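# Clip both heat sinks onto their power modules

## Task

Both heat sinks already sit on their power modules; secure each one by pressing its module's spring clip closed until it clicks. At the end each heat sink must still be on its studs and both modules must lie flat on the table.

## Robot and tools

Robot: two arms, left_arm and right_arm, each ending in a five-digit-style hand (index, middle, ring, thumb). right_arm has a right hand, left_arm a mirrored left hand. Each hand has a reference spot, the hand point, just beyond the index/middle knuckles on the palm side. Its axes: +z runs along straight fingers toward the tips, +y points out of the palm face, +x runs across the palm away from the thumb on the right hand but toward the thumb on the left hand. A rigid mast near the wrist on the palm side can strike objects. Fingertips have rubber caps; the rest is hard plastic.

Frames: hand positions, velocities and targets are reported in each arm's own base frame. Fixed cameras and the table use the scene frame: origin at table height between the arms, +z up, +x out over the table, left_arm toward +y. Motion offsets are expressed along the current Hand target's own axes. Bases: left_arm at (+0.004, +0.353, +0.032) m, right_arm at (-0.040, -0.408, +0.032) m, both turned slightly about z.

The 48-number row (used by execute_actions and move): left_arm dx, dy, dz, rx, ry, rz; then 16 left hand motor values; then left current_limit and speed; then the same 24 for the right arm. Every value lies in [-1, 1]. The six pose values are an offset from that arm's Hand target as it stood when the action or move began, not a pose; 1.0 equals 0.6 m for dx/dy/dz and 180 degrees for rx/ry/rz, which together form one rotation vector. All six at 0 re-requests the existing Hand target. Repeating an offset moves the arm further.

Hand motor order: index_mcp, index_abd, index_pip, index_dip, thumb_cmc, thumb_axl, thumb_mcp, thumb_ipl, middle_mcp, middle_abd, middle_pip, middle_dip, ring_mcp, ring_abd, ring_pip, ring_dip. Each is an absolute goal angle scaled between the hinge's stops; straight is about -0.75 for _mcp, 0 for _abd, -0.58 for _pip, -0.70 for _dip, -0.71 thumb_cmc, -0.68 thumb_axl, -0.23 thumb_mcp, -0.17 thumb_ipl. Zero is a real goal, not 'unchanged'; to keep a hand as is, resend its hand_goal, current_limit and speed. Alternative grasp form: put a, b, c, d in the first four places and exactly 0 in the other twelve. All four 0 = open hand; a curls index and middle tips, b bends all three fingers at the knuckle, c brings the thumb across the palm with the index toward it, d curls the ring finger. current_limit maps -1..+1 to 0..550 mA (minimum 11 mA); speed sets hinge rate as (speed+1)/2 of 8.5 rad/s. Start values: +0.4 and -0.6; they persist. A motor held at 495 mA or more for 5 s shuts off for 10 s.

execute_actions: actions is a list of actions; each action is a list of up to 15 rows, one per 1/30 s step, the last row held to fill 15. Each row is measured from the start pose of that action. cameras picks images; an empty actions list returns all images.

move: target is one row or up to 15 rows, each an offset from the same starting Hand targets. speed is in m/s (0.002 to 3.6, default 0.25; rotation up to twice that in rad/s), one value or one per target. blend in m rounds corners of a list. stop_force in N (3 to 120, same for both arms) ends an arm's path on a felt push along its travel; then it backs off slightly but keeps some press. Not reliable when the hand turns, and omit it when pulling away from a contact. zero (only with stop_force) rezeroes the sensor before the move. blocking=false returns early and cannot be combined with stop_force. The result adds a move: line, e.g. done, off_target, moving, held, fault, plus limits such as paced or held.

wait: seconds 0 to 10, arms keep their last command. stop: brakes a running move. zoom_image: camera plus region [x0, y0, x1, y1] in pixels, at most 504 each side, from that camera's newest image. zero_wrist_force: arm is left_arm or right_arm. finished_scene: ends the scene, optional scene 1.

Cameras: cam_head_left, cam_head_right, cam_high, cam_low, cam_left_wrist, cam_right_wrist, each 896x504.

Results: end_effector_position (m), end_effector_quat_wxyz, velocities; Hand target (the last commanded pose after clipping; the hand often rests a bit short, so send the remaining gap as an offset); joint positions and torques; Wrist force and torque in the hand frame, plus the peak since the last shown reading; hand_goal, hand_measured, hand_current_ma, hand_state (moving, goal, blocked, overload). Velocities marked within noise are omitted.

Control notes: commanded orientation is clipped to 32 degrees from the measured one each step. Motion lags its commands by about 0.09 s or 0.17 to 0.22 s; fast moves overshoot. Do not route a path close to an arm's own base.

Avoid: arms are stiff, so aiming even slightly past a firm contact can trigger a fault stop (torque at a joint limit, wrist limits 26.3 N m, or about 150 N outside force), halting that arm 10 s. Any contact between the arms, including one hand gripping the other's fingers, can fail the task. Press clips gently and slowly, back off after pressing, never slam or hit fixed things, do not drop parts or release them while moving, and never let anything fall off the table. Motors heat when holding loads or straining; at 85 °C the arm is braked for 30 to 60 s.

Each tool is called as name([rows], argument=value, ...), one row to a line, values as JSON.

## Session

execute_actions(actions=[], cameras=["all"])

Scene clock: 0.00 s.
left_arm: end_effector_position=(+0.8147, +0.0751, +0.3060) hand_goal=(-0.754, +0.000, -0.576, -0.696, -0.714, -0.678, -0.226, -0.168, -0.754, +0.000, -0.576, -0.696, -0.754, +0.000, -0.576, -0.696) hand_measured=(-0.754, +0.000, -0.576, -0.696, -0.714, -0.678, -0.226, -0.168, -0.754, +0.000, -0.576, -0.696, -0.754, +0.000, -0.576, -0.696) hand_current_ma=(+0, +0, +0, +0, +0, +0, +0, +0, +0, +0, +0, +0, +0, +0, +0, +0) hand_state=(goal, goal, goal, goal, goal, goal, goal, goal, goal, goal, goal, goal, goal, goal, goal, goal) hand_current_limit=0.40 hand_speed=-0.60 end_effector_quat_wxyz=(+0.576, +0.329, +0.745, -0.073) | right_arm: end_effector_position=(+0.4597, +0.5676, +0.2447) hand_goal=(-0.754, +0.000, -0.576, -0.696, -0.714, -0.678, -0.226, -0.168, -0.754, +0.000, -0.576, -0.696, -0.754, +0.000, -0.576, -0.696) hand_measured=(-0.754, +0.000, -0.576, -0.696, -0.714, -0.678, -0.226, -0.168, -0.754, +0.000, -0.576, -0.696, -0.754, +0.000, -0.576, -0.696) hand_current_ma=(+0, +0, +0, +0, +0, +0, +0, +0, +0, +0, +0, +0, +0, +0, +0, +0) hand_state=(goal, goal, goal, goal, goal, goal, goal, goal, goal, goal, goal, goal, goal, goal, goal, goal) hand_current_limit=0.40 hand_speed=-0.60 end_effector_quat_wxyz=(-0.352, +0.663, +0.658, +0.063)
Joint positions: left_arm=[3.558 -2.099 -1.69 0.107 0.687 -0.847] | right_arm=[0.556 -1.191 1.428 -1.766 -0.84 0.547]
Joint velocities: within noise
Joint torques (N m): no reading
Motor temperatures (°C): left_arm=[38 31 39 41 43 38] | right_arm=[39 30 32 34 43 48]
Wrist force (N): no reading
Wrist torque (N m): no reading
Wrist force, peak (N): no reading
Hand target: left_arm +0.8147, +0.0751, +0.3060; +0.576, +0.329, +0.745, -0.073 | right_arm +0.4597, +0.5676, +0.2447; -0.352, +0.663, +0.658, +0.063

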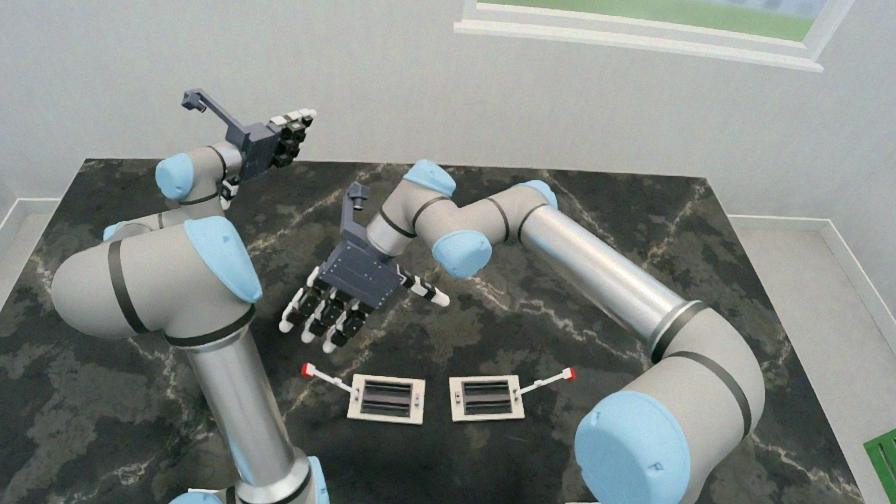

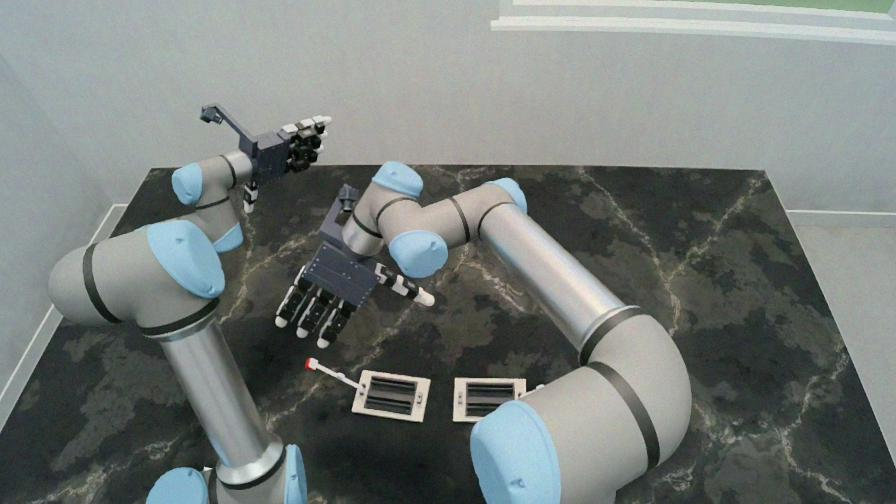

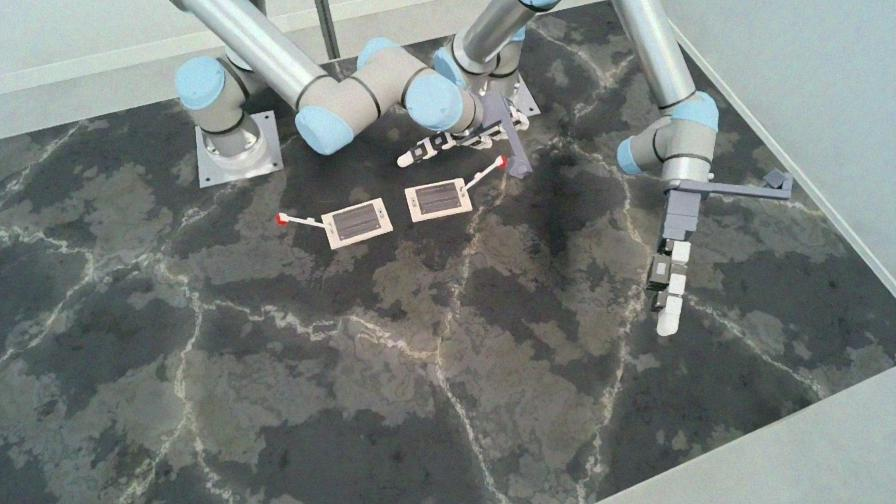

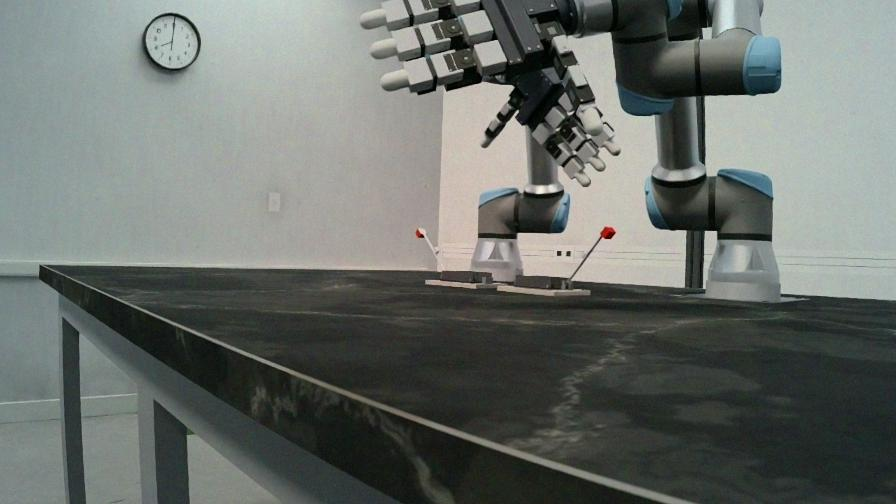

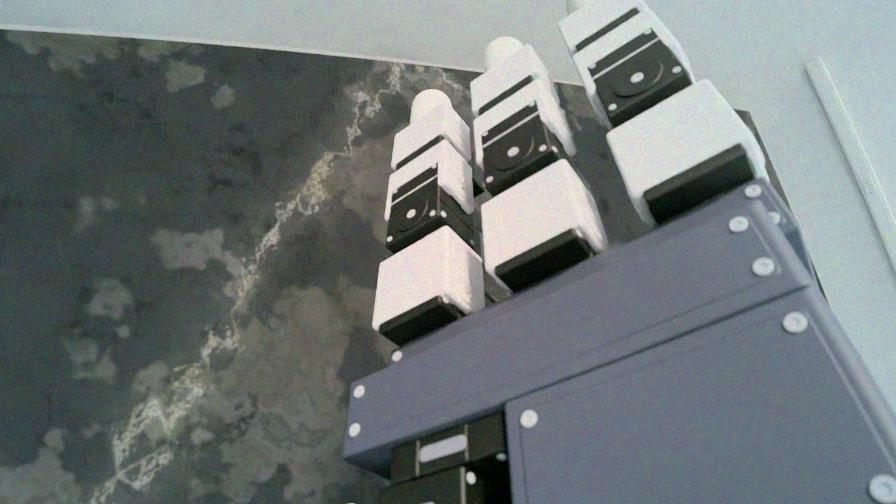

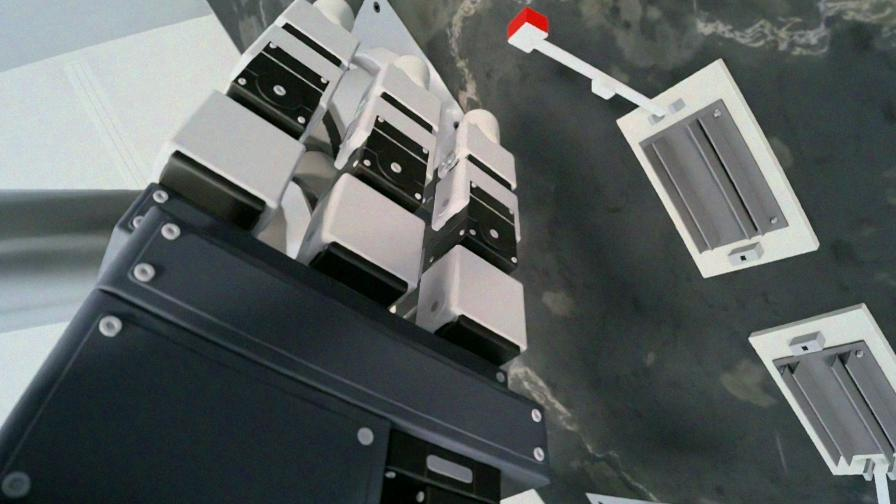

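zoom_image(camera="cam_right_wrist", region=[480, 0, 896, 300])

zoom_image(camera="cam_head_left", region=[280, 330, 600, 450])

zoom_image(camera="cam_low", region=[390, 200, 650, 320])

zoom_image(camera="cam_high", region=[250, 130, 550, 270])

Scaled by 1.212.

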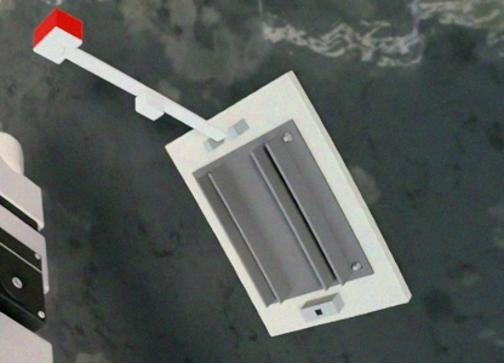

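Scaled by 1.575.

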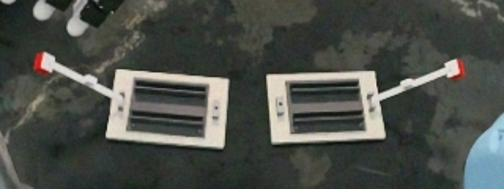

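Scaled by 1.938.

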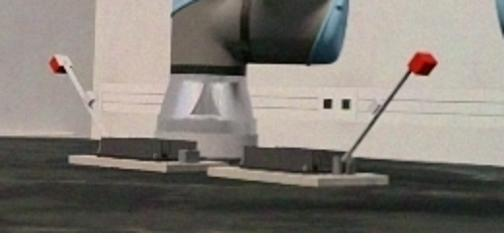

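Scaled by 1.680.

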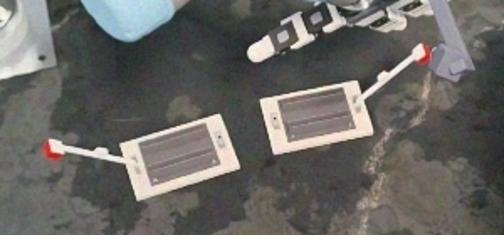

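zoom_image(camera="cam_right_wrist", region=[500, 0, 680, 130])

zoom_image(camera="cam_right_wrist", region=[600, 50, 830, 290])

zoom_image(camera="cam_low", region=[410, 215, 520, 295])

zoom_image(camera="cam_low", region=[490, 215, 630, 305])

zoom_image(camera="cam_head_left", region=[295, 350, 435, 430])

zoom_image(camera="cam_head_left", region=[440, 350, 590, 430])

Scaled by 2.800.

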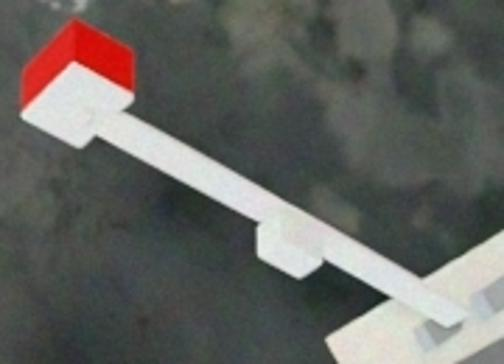

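Scaled by 2.100.

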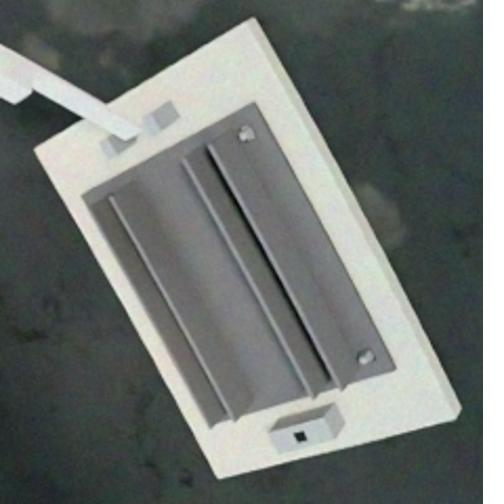

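Scaled by 4.582.

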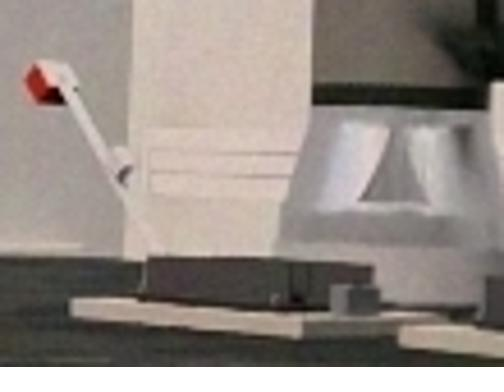

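Scaled by 3.600.

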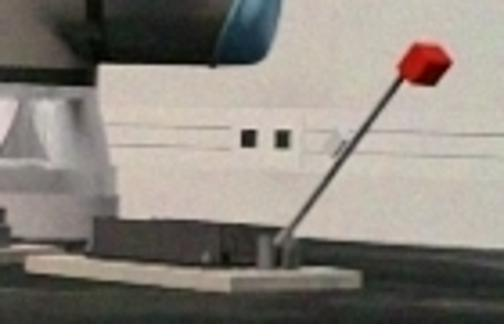

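Scaled by 3.600.

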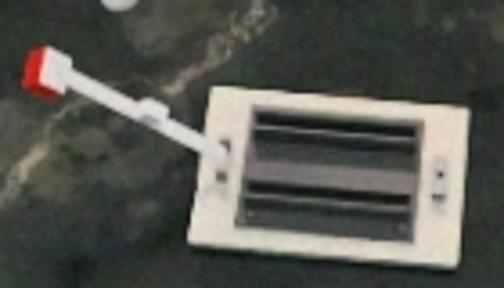

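Scaled by 3.360.

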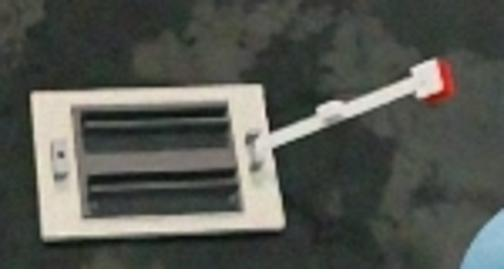

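move([
  [0.0416,-0.2164,-0.2537,0.1314,0.1539,0.1150, 0.07,0.001,0.30,0.17,-0.714,-0.678,-0.226,-0.168,0.07,0.0,0.30,0.17,-0.754,0.0,-0.576,-0.696,0.7,-0.6, -0.2506,-0.1073,-0.3152,-0.064,-0.0972,-0.009, 0.07,0.001,0.30,0.17,-0.714,-0.678,-0.226,-0.168,0.07,0.0,0.30,0.17,-0.754,0.0,-0.576,-0.696,0.7,-0.6],
  [0.0960,-0.4690,-0.4603,0.2629,0.3077,0.2300, 0.07,0.001,0.30,0.17,-0.714,-0.678,-0.226,-0.168,0.07,0.0,0.30,0.17,-0.754,0.0,-0.576,-0.696,0.7,-0.6, -0.7941,-0.1987,-0.5999,-0.1280,-0.1945,-0.0181, 0.07,0.001,0.30,0.17,-0.714,-0.678,-0.226,-0.168,0.07,0.0,0.30,0.17,-0.754,0.0,-0.576,-0.696,0.7,-0.6],
], speed=0.3, blend=[0.05,0], cameras=["all"])

Scene clock: 164.27 s.
left_arm: end_effector_position=(+0.4226, +0.0152, +0.2681) hand_goal=(+0.070, +0.000, +0.300, +0.170, -0.714, -0.678, -0.226, -0.168, +0.070, +0.000, +0.300, +0.170, -0.754, +0.000, -0.576, -0.696) hand_measured=(+0.058, +0.000, +0.296, +0.168, -0.714, -0.678, -0.224, -0.168, +0.058, -0.002, +0.296, +0.168, -0.754, +0.000, -0.576, -0.696) hand_current_ma=(-4, +0, +0, +0, +0, +0, +0, +0, -5, +0, -1, +0, +0, +0, +0, +0) hand_state=(goal, goal, goal, goal, goal, goal, goal, goal, goal, goal, goal, goal, goal, goal, goal, goal) hand_current_limit=0.70 hand_speed=-0.60 end_effector_quat_wxyz=(+0.000, +0.740, +0.673, +0.000) | right_arm: end_effector_position=(+0.4269, -0.0381, +0.2974) hand_goal=(+0.070, +0.000, +0.300, +0.170, -0.714, -0.678, -0.226, -0.168, +0.070, +0.000, +0.300, +0.170, -0.754, +0.000, -0.576, -0.696) hand_measured=(+0.056, +0.000, +0.294, +0.168, -0.712, -0.678, -0.224, -0.168, +0.058, +0.000, +0.294, +0.166, -0.752, +0.000, -0.576, -0.696) hand_current_ma=(-19, +0, -6, -2, +1, +0, +2, +0, -18, +0, -6, -2, +2, +0, +0, +0) hand_state=(goal, goal, goal, goal, goal, goal, goal, goal, goal, goal, goal, goal, goal, goal, goal, goal) hand_current_limit=0.70 hand_speed=-0.60 end_effector_quat_wxyz=(+0.000, +0.688, +0.725, +0.000) end_effector_velocity=(+0.000, +0.000, -0.001) end_effector_angular_velocity=(-0.001, +0.002, +0.005)
Joint positions: left_arm=[3.552 -1.133 -2.136 -1.445 1.571 0.504] | right_arm=[-0.46 -2 2.056 -1.626 -1.57 -0.512]
Joint velocities: left_arm=[within noise] | right_arm=[-0.001 0 0.002 0 -0.002 -0.006]
Joint torques (N m): left_arm=[5.17 6.92 38.07 2.66 2.24 -2.33] | right_arm=[-13.24 3.74 -26.64 -3.41 -0.87 -1.44]
Wrist force (N): left_arm=[2.3 -0.7 -0.2] | right_arm=[-0.2 -0.6 0.1]
Wrist torque (N m): left_arm=[0.02 -0.14 0.23] | right_arm=[-0.02 0.01 -0.13]
Wrist force, peak (N): left_arm=[2.0 -2.0 0.2] | right_arm=[-2.2 -0.6 0.4]
Hand target: left_arm +0.4226, +0.0153, +0.2681; +0.000, +0.740, +0.673, +0.000 | right_arm +0.4269, -0.0382, +0.2974; +0.000, +0.688, +0.725, +0.000
Off the commanded pose: left_arm 0.000 m, 0 deg | right_arm 0.000 m, 0 deg.
move: done
camera_calibration:
cam_left_wrist: T_world_to_cam=[[-0.699698, -0.714437, 0.00138863, 0.267799], [-0.49916, 0.490251, 0.714488, -0.0347611], [-0.511138, 0.499233, -0.699646, 0.524146], [0, 0, 0, 1]] pos_world=[0.437938, -0.0533037, 0.391181]
cam_right_wrist: T_world_to_cam=[[0.675816, -0.736143, -0.0369606, -0.267364], [-0.517193, -0.509343, 0.687809, -0.0431235], [-0.525151, -0.445716, -0.72495, 0.551152], [0, 0, 0, 1]] pos_world=[0.447824, 0.0268746, 0.419337]

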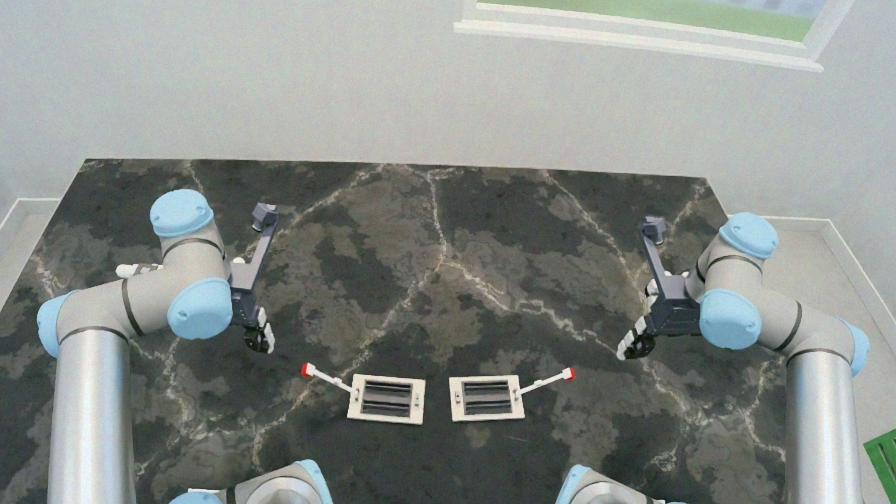

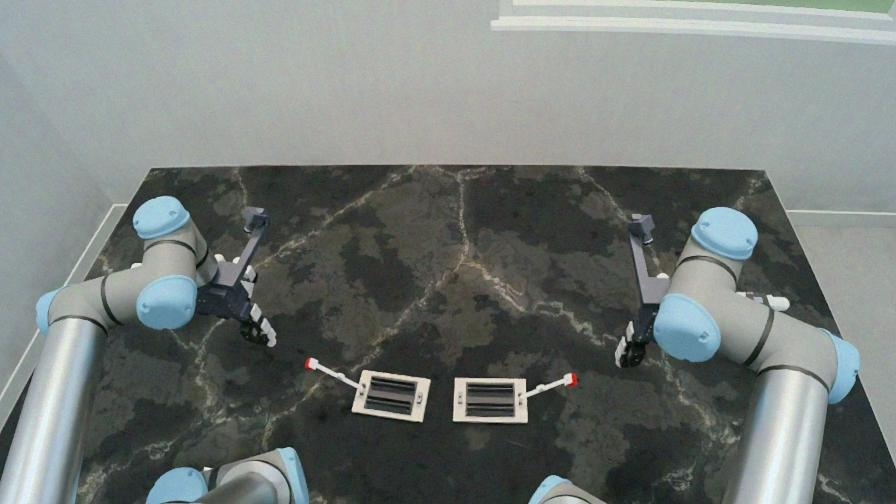

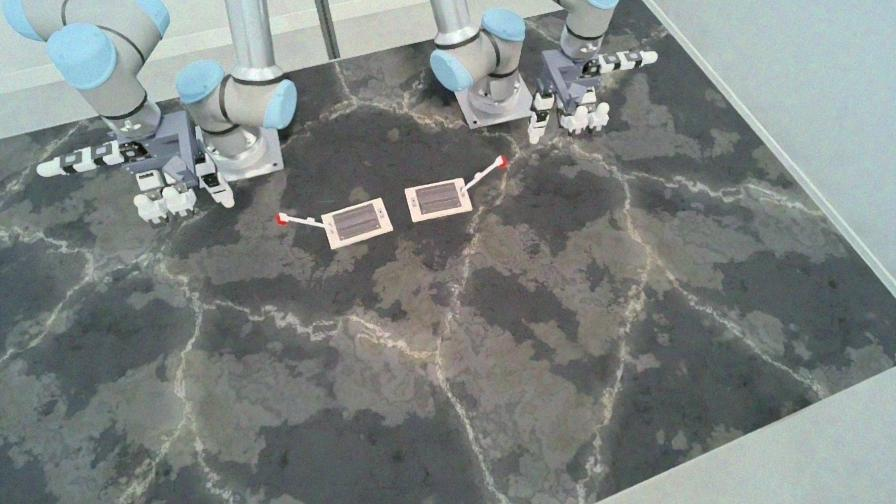

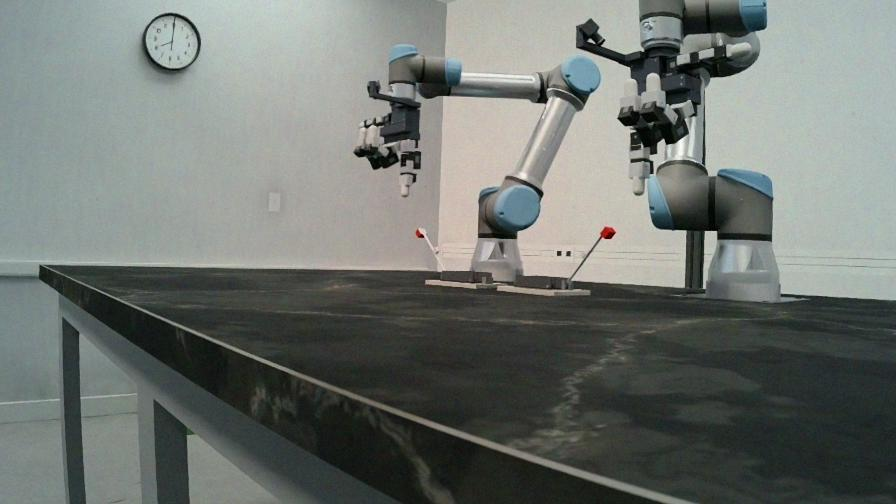

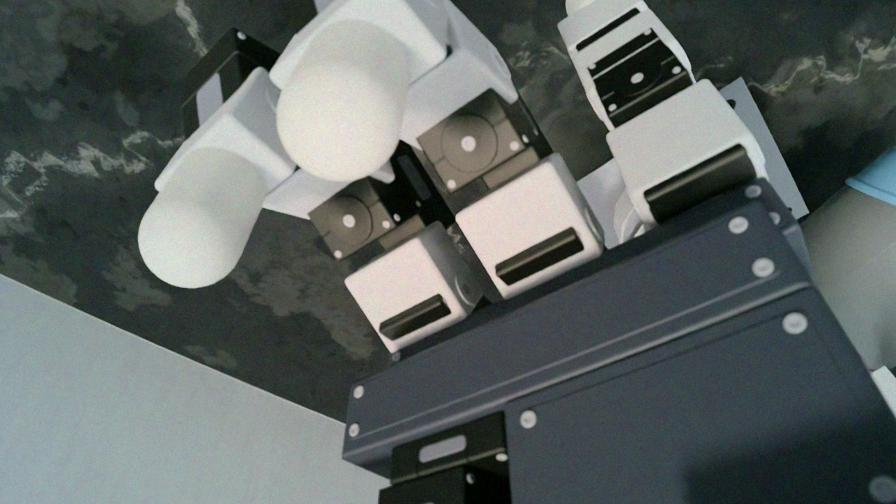

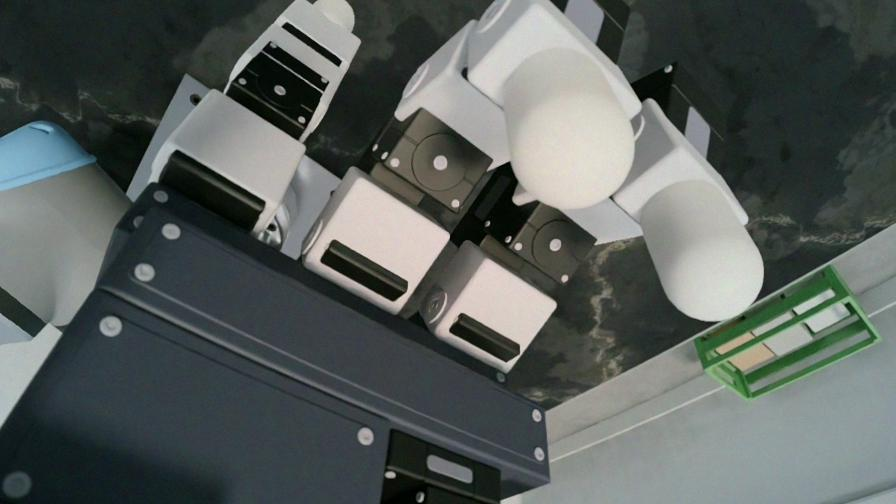

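zoom_image(camera="cam_low", region=[590, 130, 700, 240])

zoom_image(camera="cam_low", region=[350, 130, 460, 240])

zoom_image(camera="cam_high", region=[120, 120, 320, 240])

zoom_image(camera="cam_high", region=[450, 50, 650, 180])

zoom_image(camera="cam_head_right", region=[190, 270, 330, 390])

zoom_image(camera="cam_head_left", region=[560, 290, 700, 390])

Scaled by 4.582.

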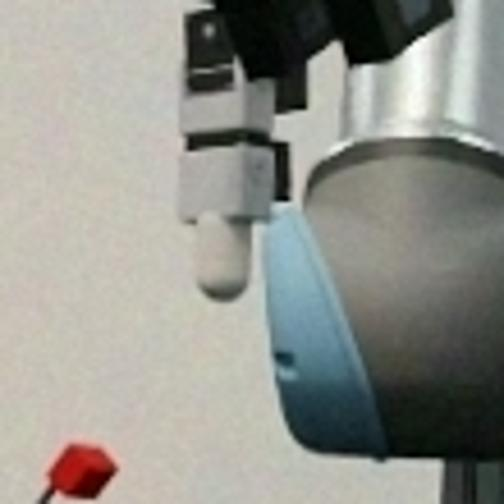

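Scaled by 4.582.

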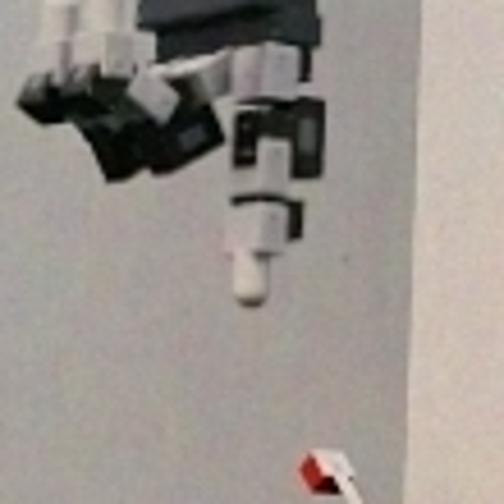

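Scaled by 2.520.

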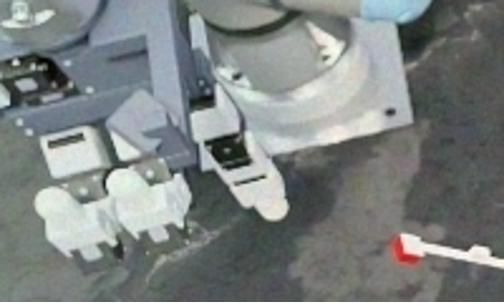

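Scaled by 2.520.

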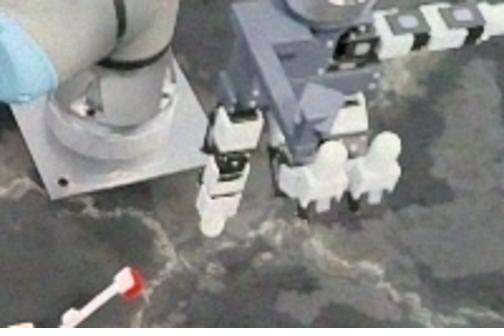

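Scaled by 3.600.

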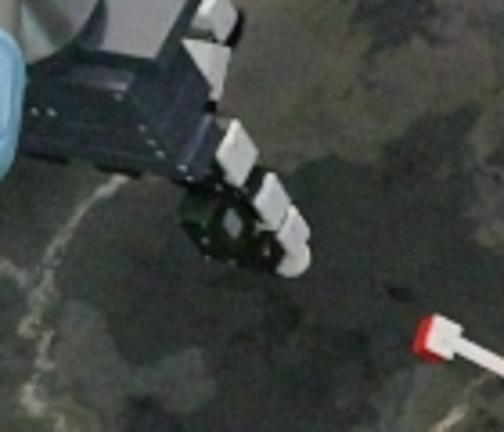

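Scaled by 3.600.

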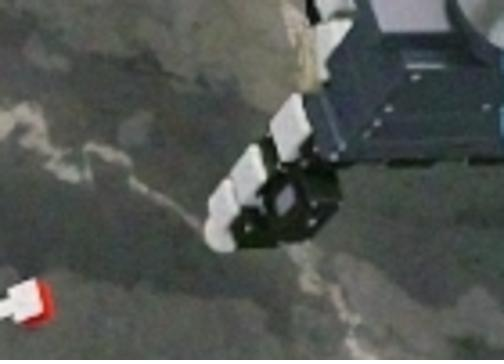

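move(target=[0,0,0.1717,0,0,0, 0.07,0.001,0.30,0.17,-0.714,-0.678,-0.226,-0.168,0.07,0.0,0.30,0.17,-0.754,0.0,-0.576,-0.696,0.7,-0.6, 0.0337,0.0128,0.2207,0,0,0, 0.07,0.001,0.30,0.17,-0.714,-0.678,-0.226,-0.168,0.07,0.0,0.30,0.17,-0.754,0.0,-0.576,-0.696,0.7,-0.6], speed=0.2, cameras=["all"])

zoom_image(camera="cam_low", region=[380, 180, 500, 300])

zoom_image(camera="cam_high", region=[200, 140, 420, 270])

zoom_image(camera="cam_head_left", region=[440, 300, 660, 430])

Scene clock: 203.17 s.
left_arm: end_effector_position=(+0.4225, +0.0153, +0.1651) hand_goal=(+0.070, +0.000, +0.300, +0.170, -0.714, -0.678, -0.226, -0.168, +0.070, +0.000, +0.300, +0.170, -0.754, +0.000, -0.576, -0.696) hand_measured=(+0.058, +0.000, +0.296, +0.168, -0.714, -0.678, -0.224, -0.168, +0.058, -0.002, +0.296, +0.168, -0.754, +0.000, -0.576, -0.696) hand_current_ma=(-4, +0, +0, +0, +0, +0, +0, +0, -5, +0, -1, +0, +0, +0, +0, +0) hand_state=(goal, goal, goal, goal, goal, goal, goal, goal, goal, goal, goal, goal, goal, goal, goal, goal) hand_current_limit=0.70 hand_speed=-0.60 end_effector_quat_wxyz=(+0.000, +0.740, +0.673, +0.000) | right_arm: end_effector_position=(+0.4335, -0.0174, +0.1651) hand_goal=(+0.070, +0.000, +0.300, +0.170, -0.714, -0.678, -0.226, -0.168, +0.070, +0.000, +0.300, +0.170, -0.754, +0.000, -0.576, -0.696) hand_measured=(+0.056, +0.000, +0.294, +0.168, -0.712, -0.678, -0.224, -0.168, +0.058, +0.000, +0.294, +0.166, -0.752, +0.000, -0.576, -0.696) hand_current_ma=(-19, +0, -6, -2, +1, +0, +3, +0, -18, +0, -6, -2, +2, +0, +0, +0) hand_state=(goal, goal, goal, goal, goal, goal, goal, goal, goal, goal, goal, goal, goal, goal, goal, goal) hand_current_limit=0.70 hand_speed=-0.60 end_effector_quat_wxyz=(+0.000, +0.688, +0.725, +0.000)
Joint positions: left_arm=[3.552 -1.219 -2.361 -1.133 1.571 0.504] | right_arm=[-0.392 -1.885 2.339 -2.025 -1.57 -0.444]
Joint torques (N m): left_arm=[-9.91 11.59 28.71 4.15 -0.52 -2.5] | right_arm=[-14.35 -6.98 -16.25 -4.26 -0.82 -1.78]
Wrist force (N): left_arm=[2.3 -0.4 -0.2] | right_arm=[-0.1 -0.2 0.0]
Wrist torque (N m): left_arm=[0.07 -0.12 0.20] | right_arm=[0.04 0.03 0.03]
Wrist force, peak (N): left_arm=[2.2 -0.5 -1.5] | right_arm=[-0.3 -0.3 -2.0]
Hand target: left_arm +0.4225, +0.0153, +0.1651; +0.000, +0.740, +0.673, +0.000 | right_arm +0.4335, -0.0175, +0.1650; +0.000, +0.688, +0.725, +0.000
Off the commanded pose: left_arm 0.000 m, 0 deg | right_arm 0.000 m, 0 deg.
move: done
camera_calibration:
cam_left_wrist: T_world_to_cam=[[-0.699624, -0.71451, 0.00138131, 0.267838], [-0.499064, 0.490049, 0.714694, 0.0386696], [-0.511332, 0.499328, -0.699436, 0.452061], [0, 0, 0, 1]] pos_world=[0.437838, -0.0533039, 0.288181]
cam_right_wrist: T_world_to_cam=[[0.675856, -0.736109, -0.0369075, -0.261578], [-0.517166, -0.509321, 0.687845, 0.0618582], [-0.525127, -0.445797, -0.724918, 0.467969], [0, 0, 0, 1]] pos_world=[0.454524, 0.0475747, 0.287037]

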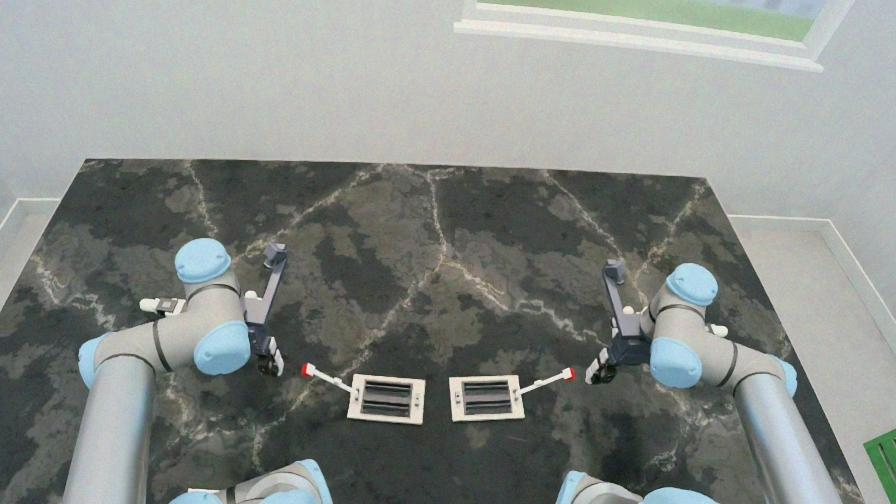

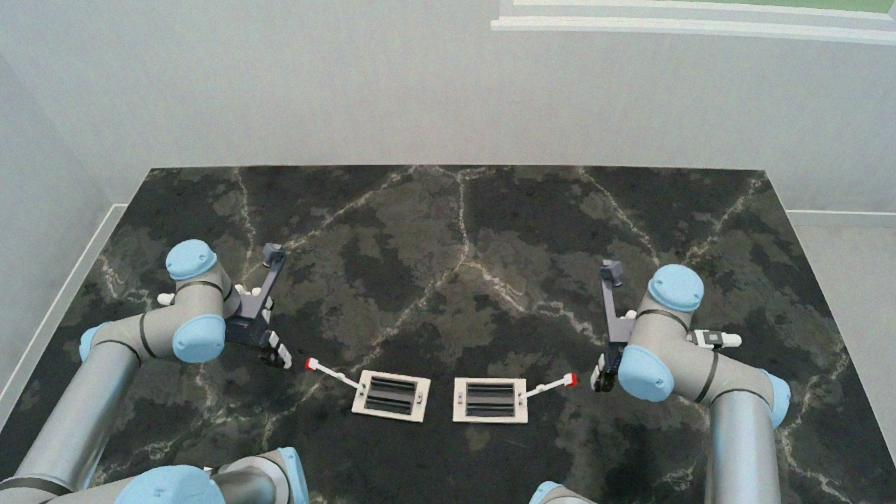

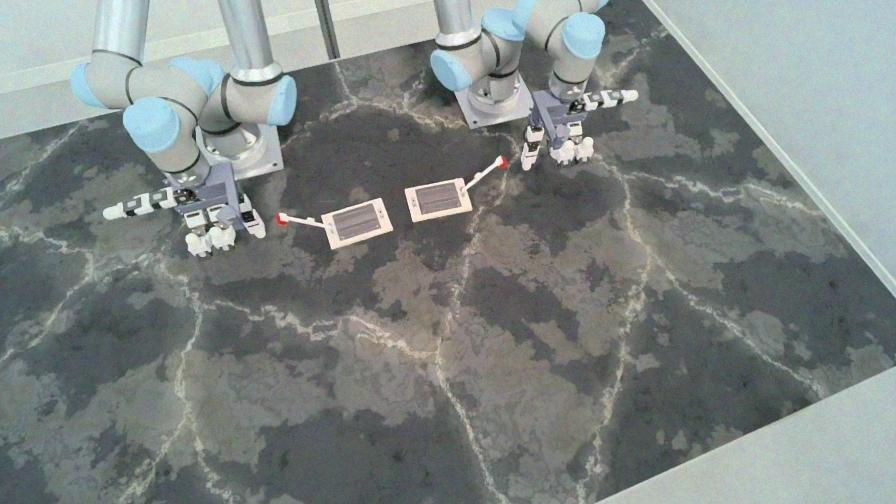

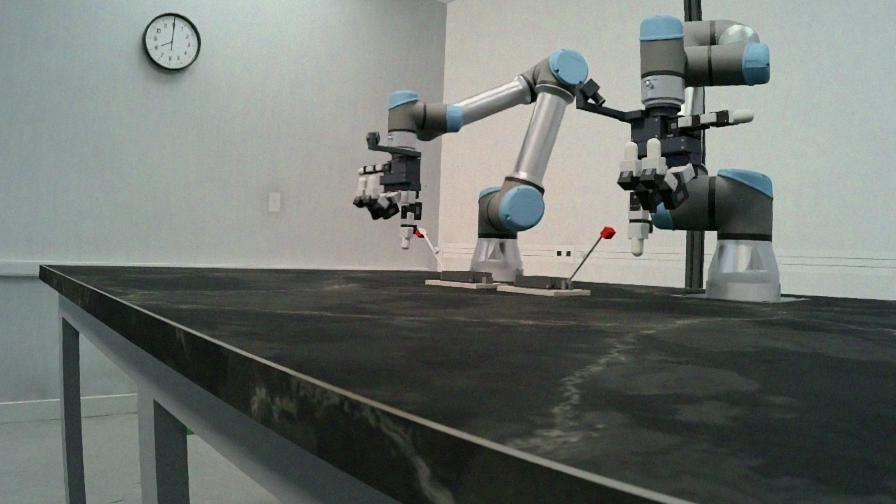

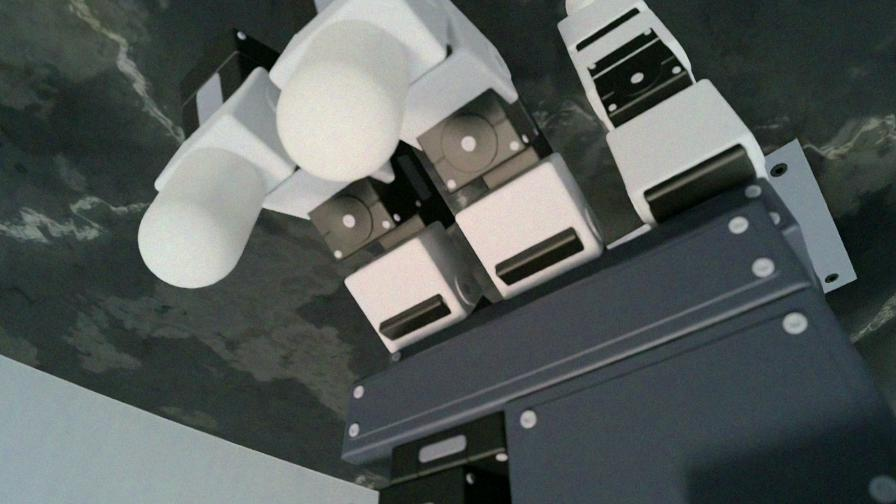

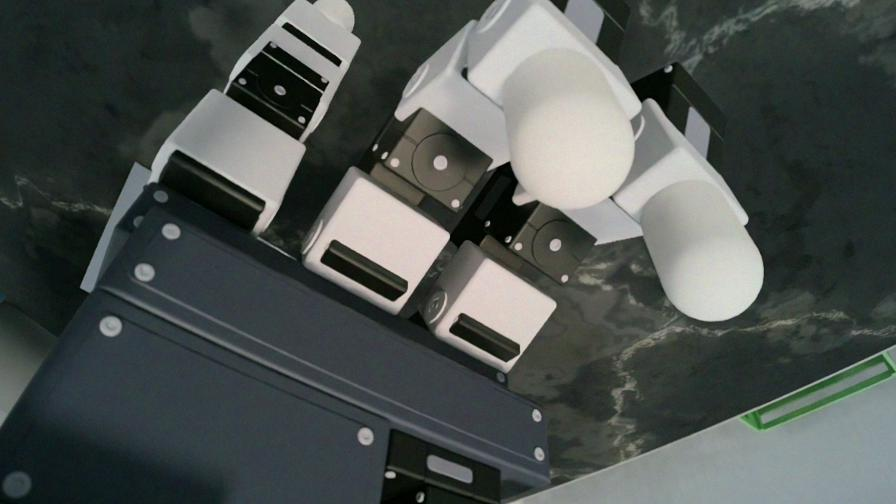

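Scaled by 4.200.

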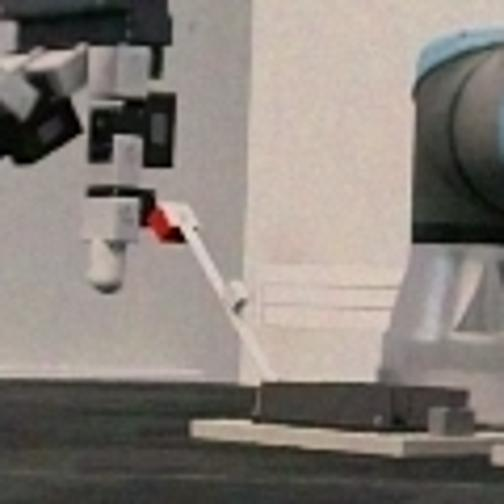

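Scaled by 2.291.

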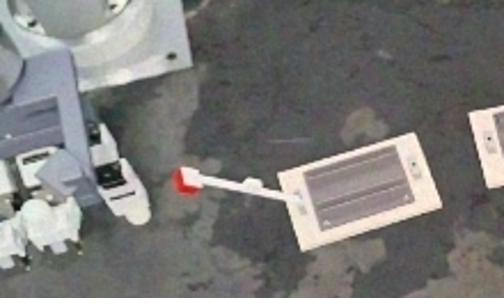

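Scaled by 2.291.

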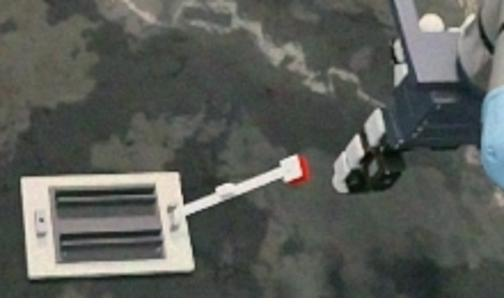

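move([
  [0,0,0,0,0,0, 0.07,0.001,0.30,0.17,-0.714,-0.678,-0.226,-0.168,0.07,0.0,0.30,0.17,-0.754,0.0,-0.576,-0.696,0.7,-0.6, 0.0583,0,-0.0083,0,0,0, 0.07,0.001,0.30,0.17,-0.714,-0.678,-0.226,-0.168,0.07,0.0,0.30,0.17,-0.754,0.0,-0.576,-0.696,0.7,-0.6],
  [0,0,0,0,0,0, 0.07,0.001,0.30,0.17,-0.714,-0.678,-0.226,-0.168,0.07,0.0,0.30,0.17,-0.754,0.0,-0.576,-0.696,0.7,-0.6, 0.1333,0,-0.0583,0,0,0, 0.07,0.001,0.30,0.17,-0.714,-0.678,-0.226,-0.168,0.07,0.0,0.30,0.17,-0.754,0.0,-0.576,-0.696,0.7,-0.6],
  [0,0,0,0,0,0, 0.07,0.001,0.30,0.17,-0.714,-0.678,-0.226,-0.168,0.07,0.0,0.30,0.17,-0.754,0.0,-0.576,-0.696,0.7,-0.6, 0.1967,0,-0.0833,0,0,0, 0.07,0.001,0.30,0.17,-0.714,-0.678,-0.226,-0.168,0.07,0.0,0.30,0.17,-0.754,0.0,-0.576,-0.696,0.7,-0.6],
], speed=0.08, stop_force=15, cameras=["cam_low","cam_high","cam_head_left"])

zoom_image(camera="cam_low", region=[380, 180, 500, 300])

zoom_image(camera="cam_high", region=[200, 140, 420, 270])

zoom_image(camera="cam_head_left", region=[440, 300, 660, 430])

Scene clock: 214.17 s.
left_arm: end_effector_position=(+0.4225, +0.0153, +0.1651) hand_goal=(+0.070, +0.000, +0.300, +0.170, -0.714, -0.678, -0.226, -0.168, +0.070, +0.000, +0.300, +0.170, -0.754, +0.000, -0.576, -0.696) hand_measured=(+0.058, +0.000, +0.296, +0.168, -0.714, -0.678, -0.224, -0.168, +0.058, -0.002, +0.296, +0.168, -0.754, +0.000, -0.576, -0.696) hand_current_ma=(-4, +0, +0, +0, +0, +0, +0, +0, -5, +0, -1, +0, +0, +0, +0, +0) hand_state=(goal, goal, goal, goal, goal, goal, goal, goal, goal, goal, goal, goal, goal, goal, goal, goal) hand_current_limit=0.70 hand_speed=-0.60 end_effector_quat_wxyz=(+0.000, +0.740, +0.673, +0.000) | right_arm: end_effector_position=(+0.4274, +0.1004, +0.2151) hand_goal=(+0.070, +0.000, +0.300, +0.170, -0.714, -0.678, -0.226, -0.168, +0.070, +0.000, +0.300, +0.170, -0.754, +0.000, -0.576, -0.696) hand_measured=(+0.056, +0.000, +0.294, +0.168, -0.712, -0.678, -0.224, -0.168, +0.058, +0.000, +0.294, +0.166, -0.752, -0.002, -0.576, -0.696) hand_current_ma=(-19, +0, -6, -2, +1, +0, +3, +0, -18, +0, -6, -2, +2, -1, +0, +0) hand_state=(goal, goal, goal, goal, goal, goal, goal, goal, goal, goal, goal, goal, goal, goal, goal, goal) hand_current_limit=0.70 hand_speed=-0.60 end_effector_quat_wxyz=(+0.000, +0.688, +0.725, +0.000)
Joint positions: left_arm=[3.552 -1.219 -2.361 -1.133 1.571 0.504] | right_arm=[-0.044 -1.9 2.211 -1.882 -1.57 -0.096]
Joint torques (N m): left_arm=[-8.8 16.27 13.13 4.38 -1.33 -2.45] | right_arm=[-13.46 -17.44 -13.2 -4.22 -1.13 1.28]
Wrist force (N): left_arm=[2.3 -0.3 -0.1] | right_arm=[-0.2 -0.3 -0.2]
Wrist torque (N m): left_arm=[0.08 -0.13 0.20] | right_arm=[0.05 0.01 0.09]
Wrist force, peak (N): left_arm=[2.5 -0.6 -0.3] | right_arm=[-1.3 0.1 0.1]
Hand target: left_arm +0.4225, +0.0153, +0.1651; +0.000, +0.740, +0.673, +0.000 | right_arm +0.4274, +0.1003, +0.2151; +0.000, +0.688, +0.725, +0.000
Off the commanded pose: left_arm 0.000 m, 0 deg | right_arm 0.000 m, 0 deg.
move: done
Images, in order (width x height): cam_head_left 896x504, cam_high 896x504, cam_low 896x504.

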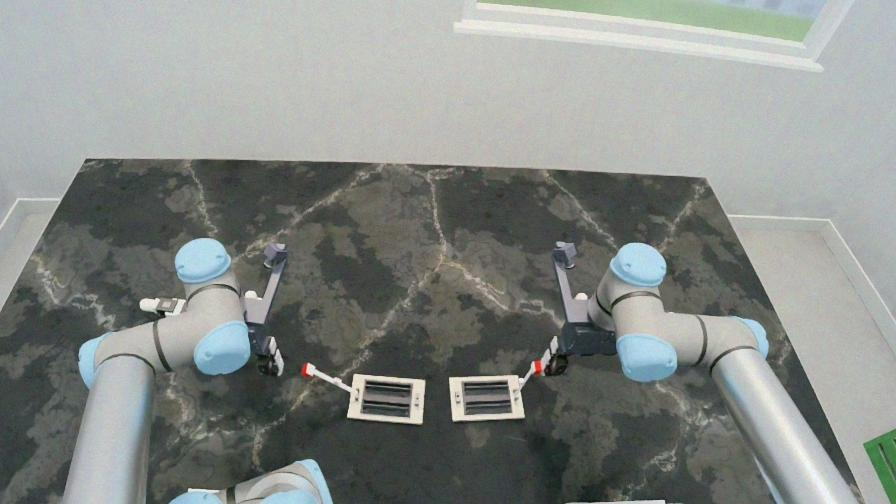

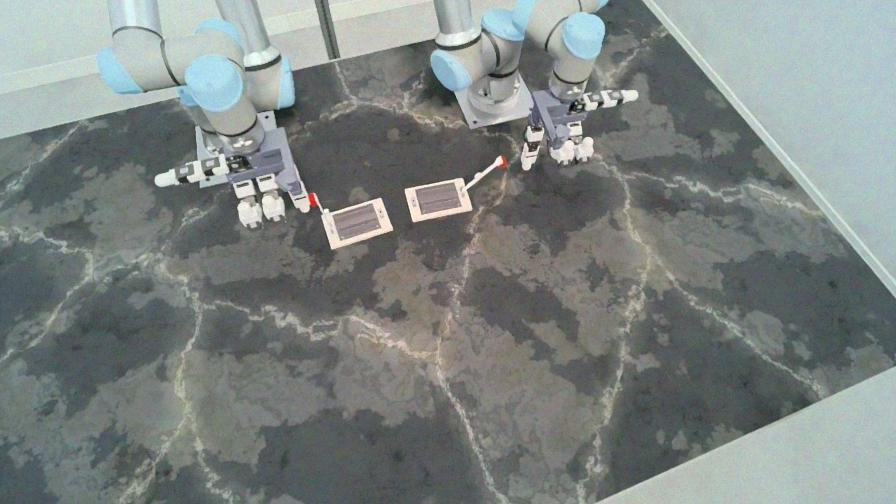

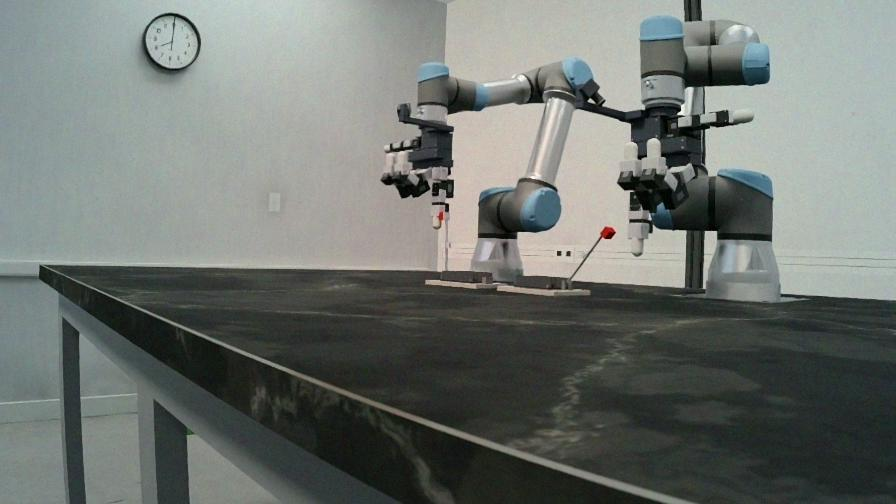

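Scaled by 4.200.

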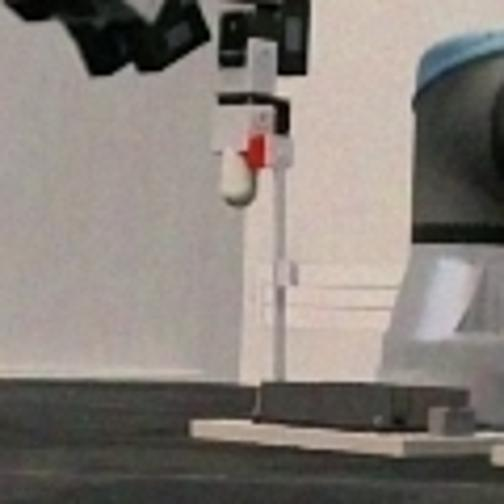

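Scaled by 2.291.

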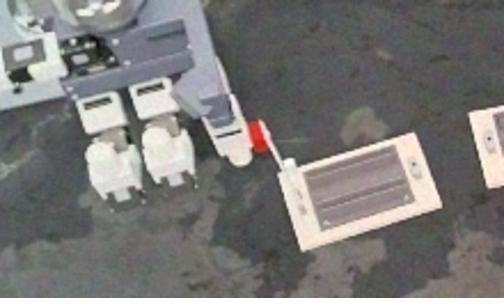

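Scaled by 2.291.

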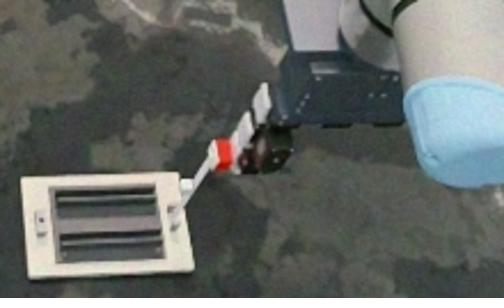

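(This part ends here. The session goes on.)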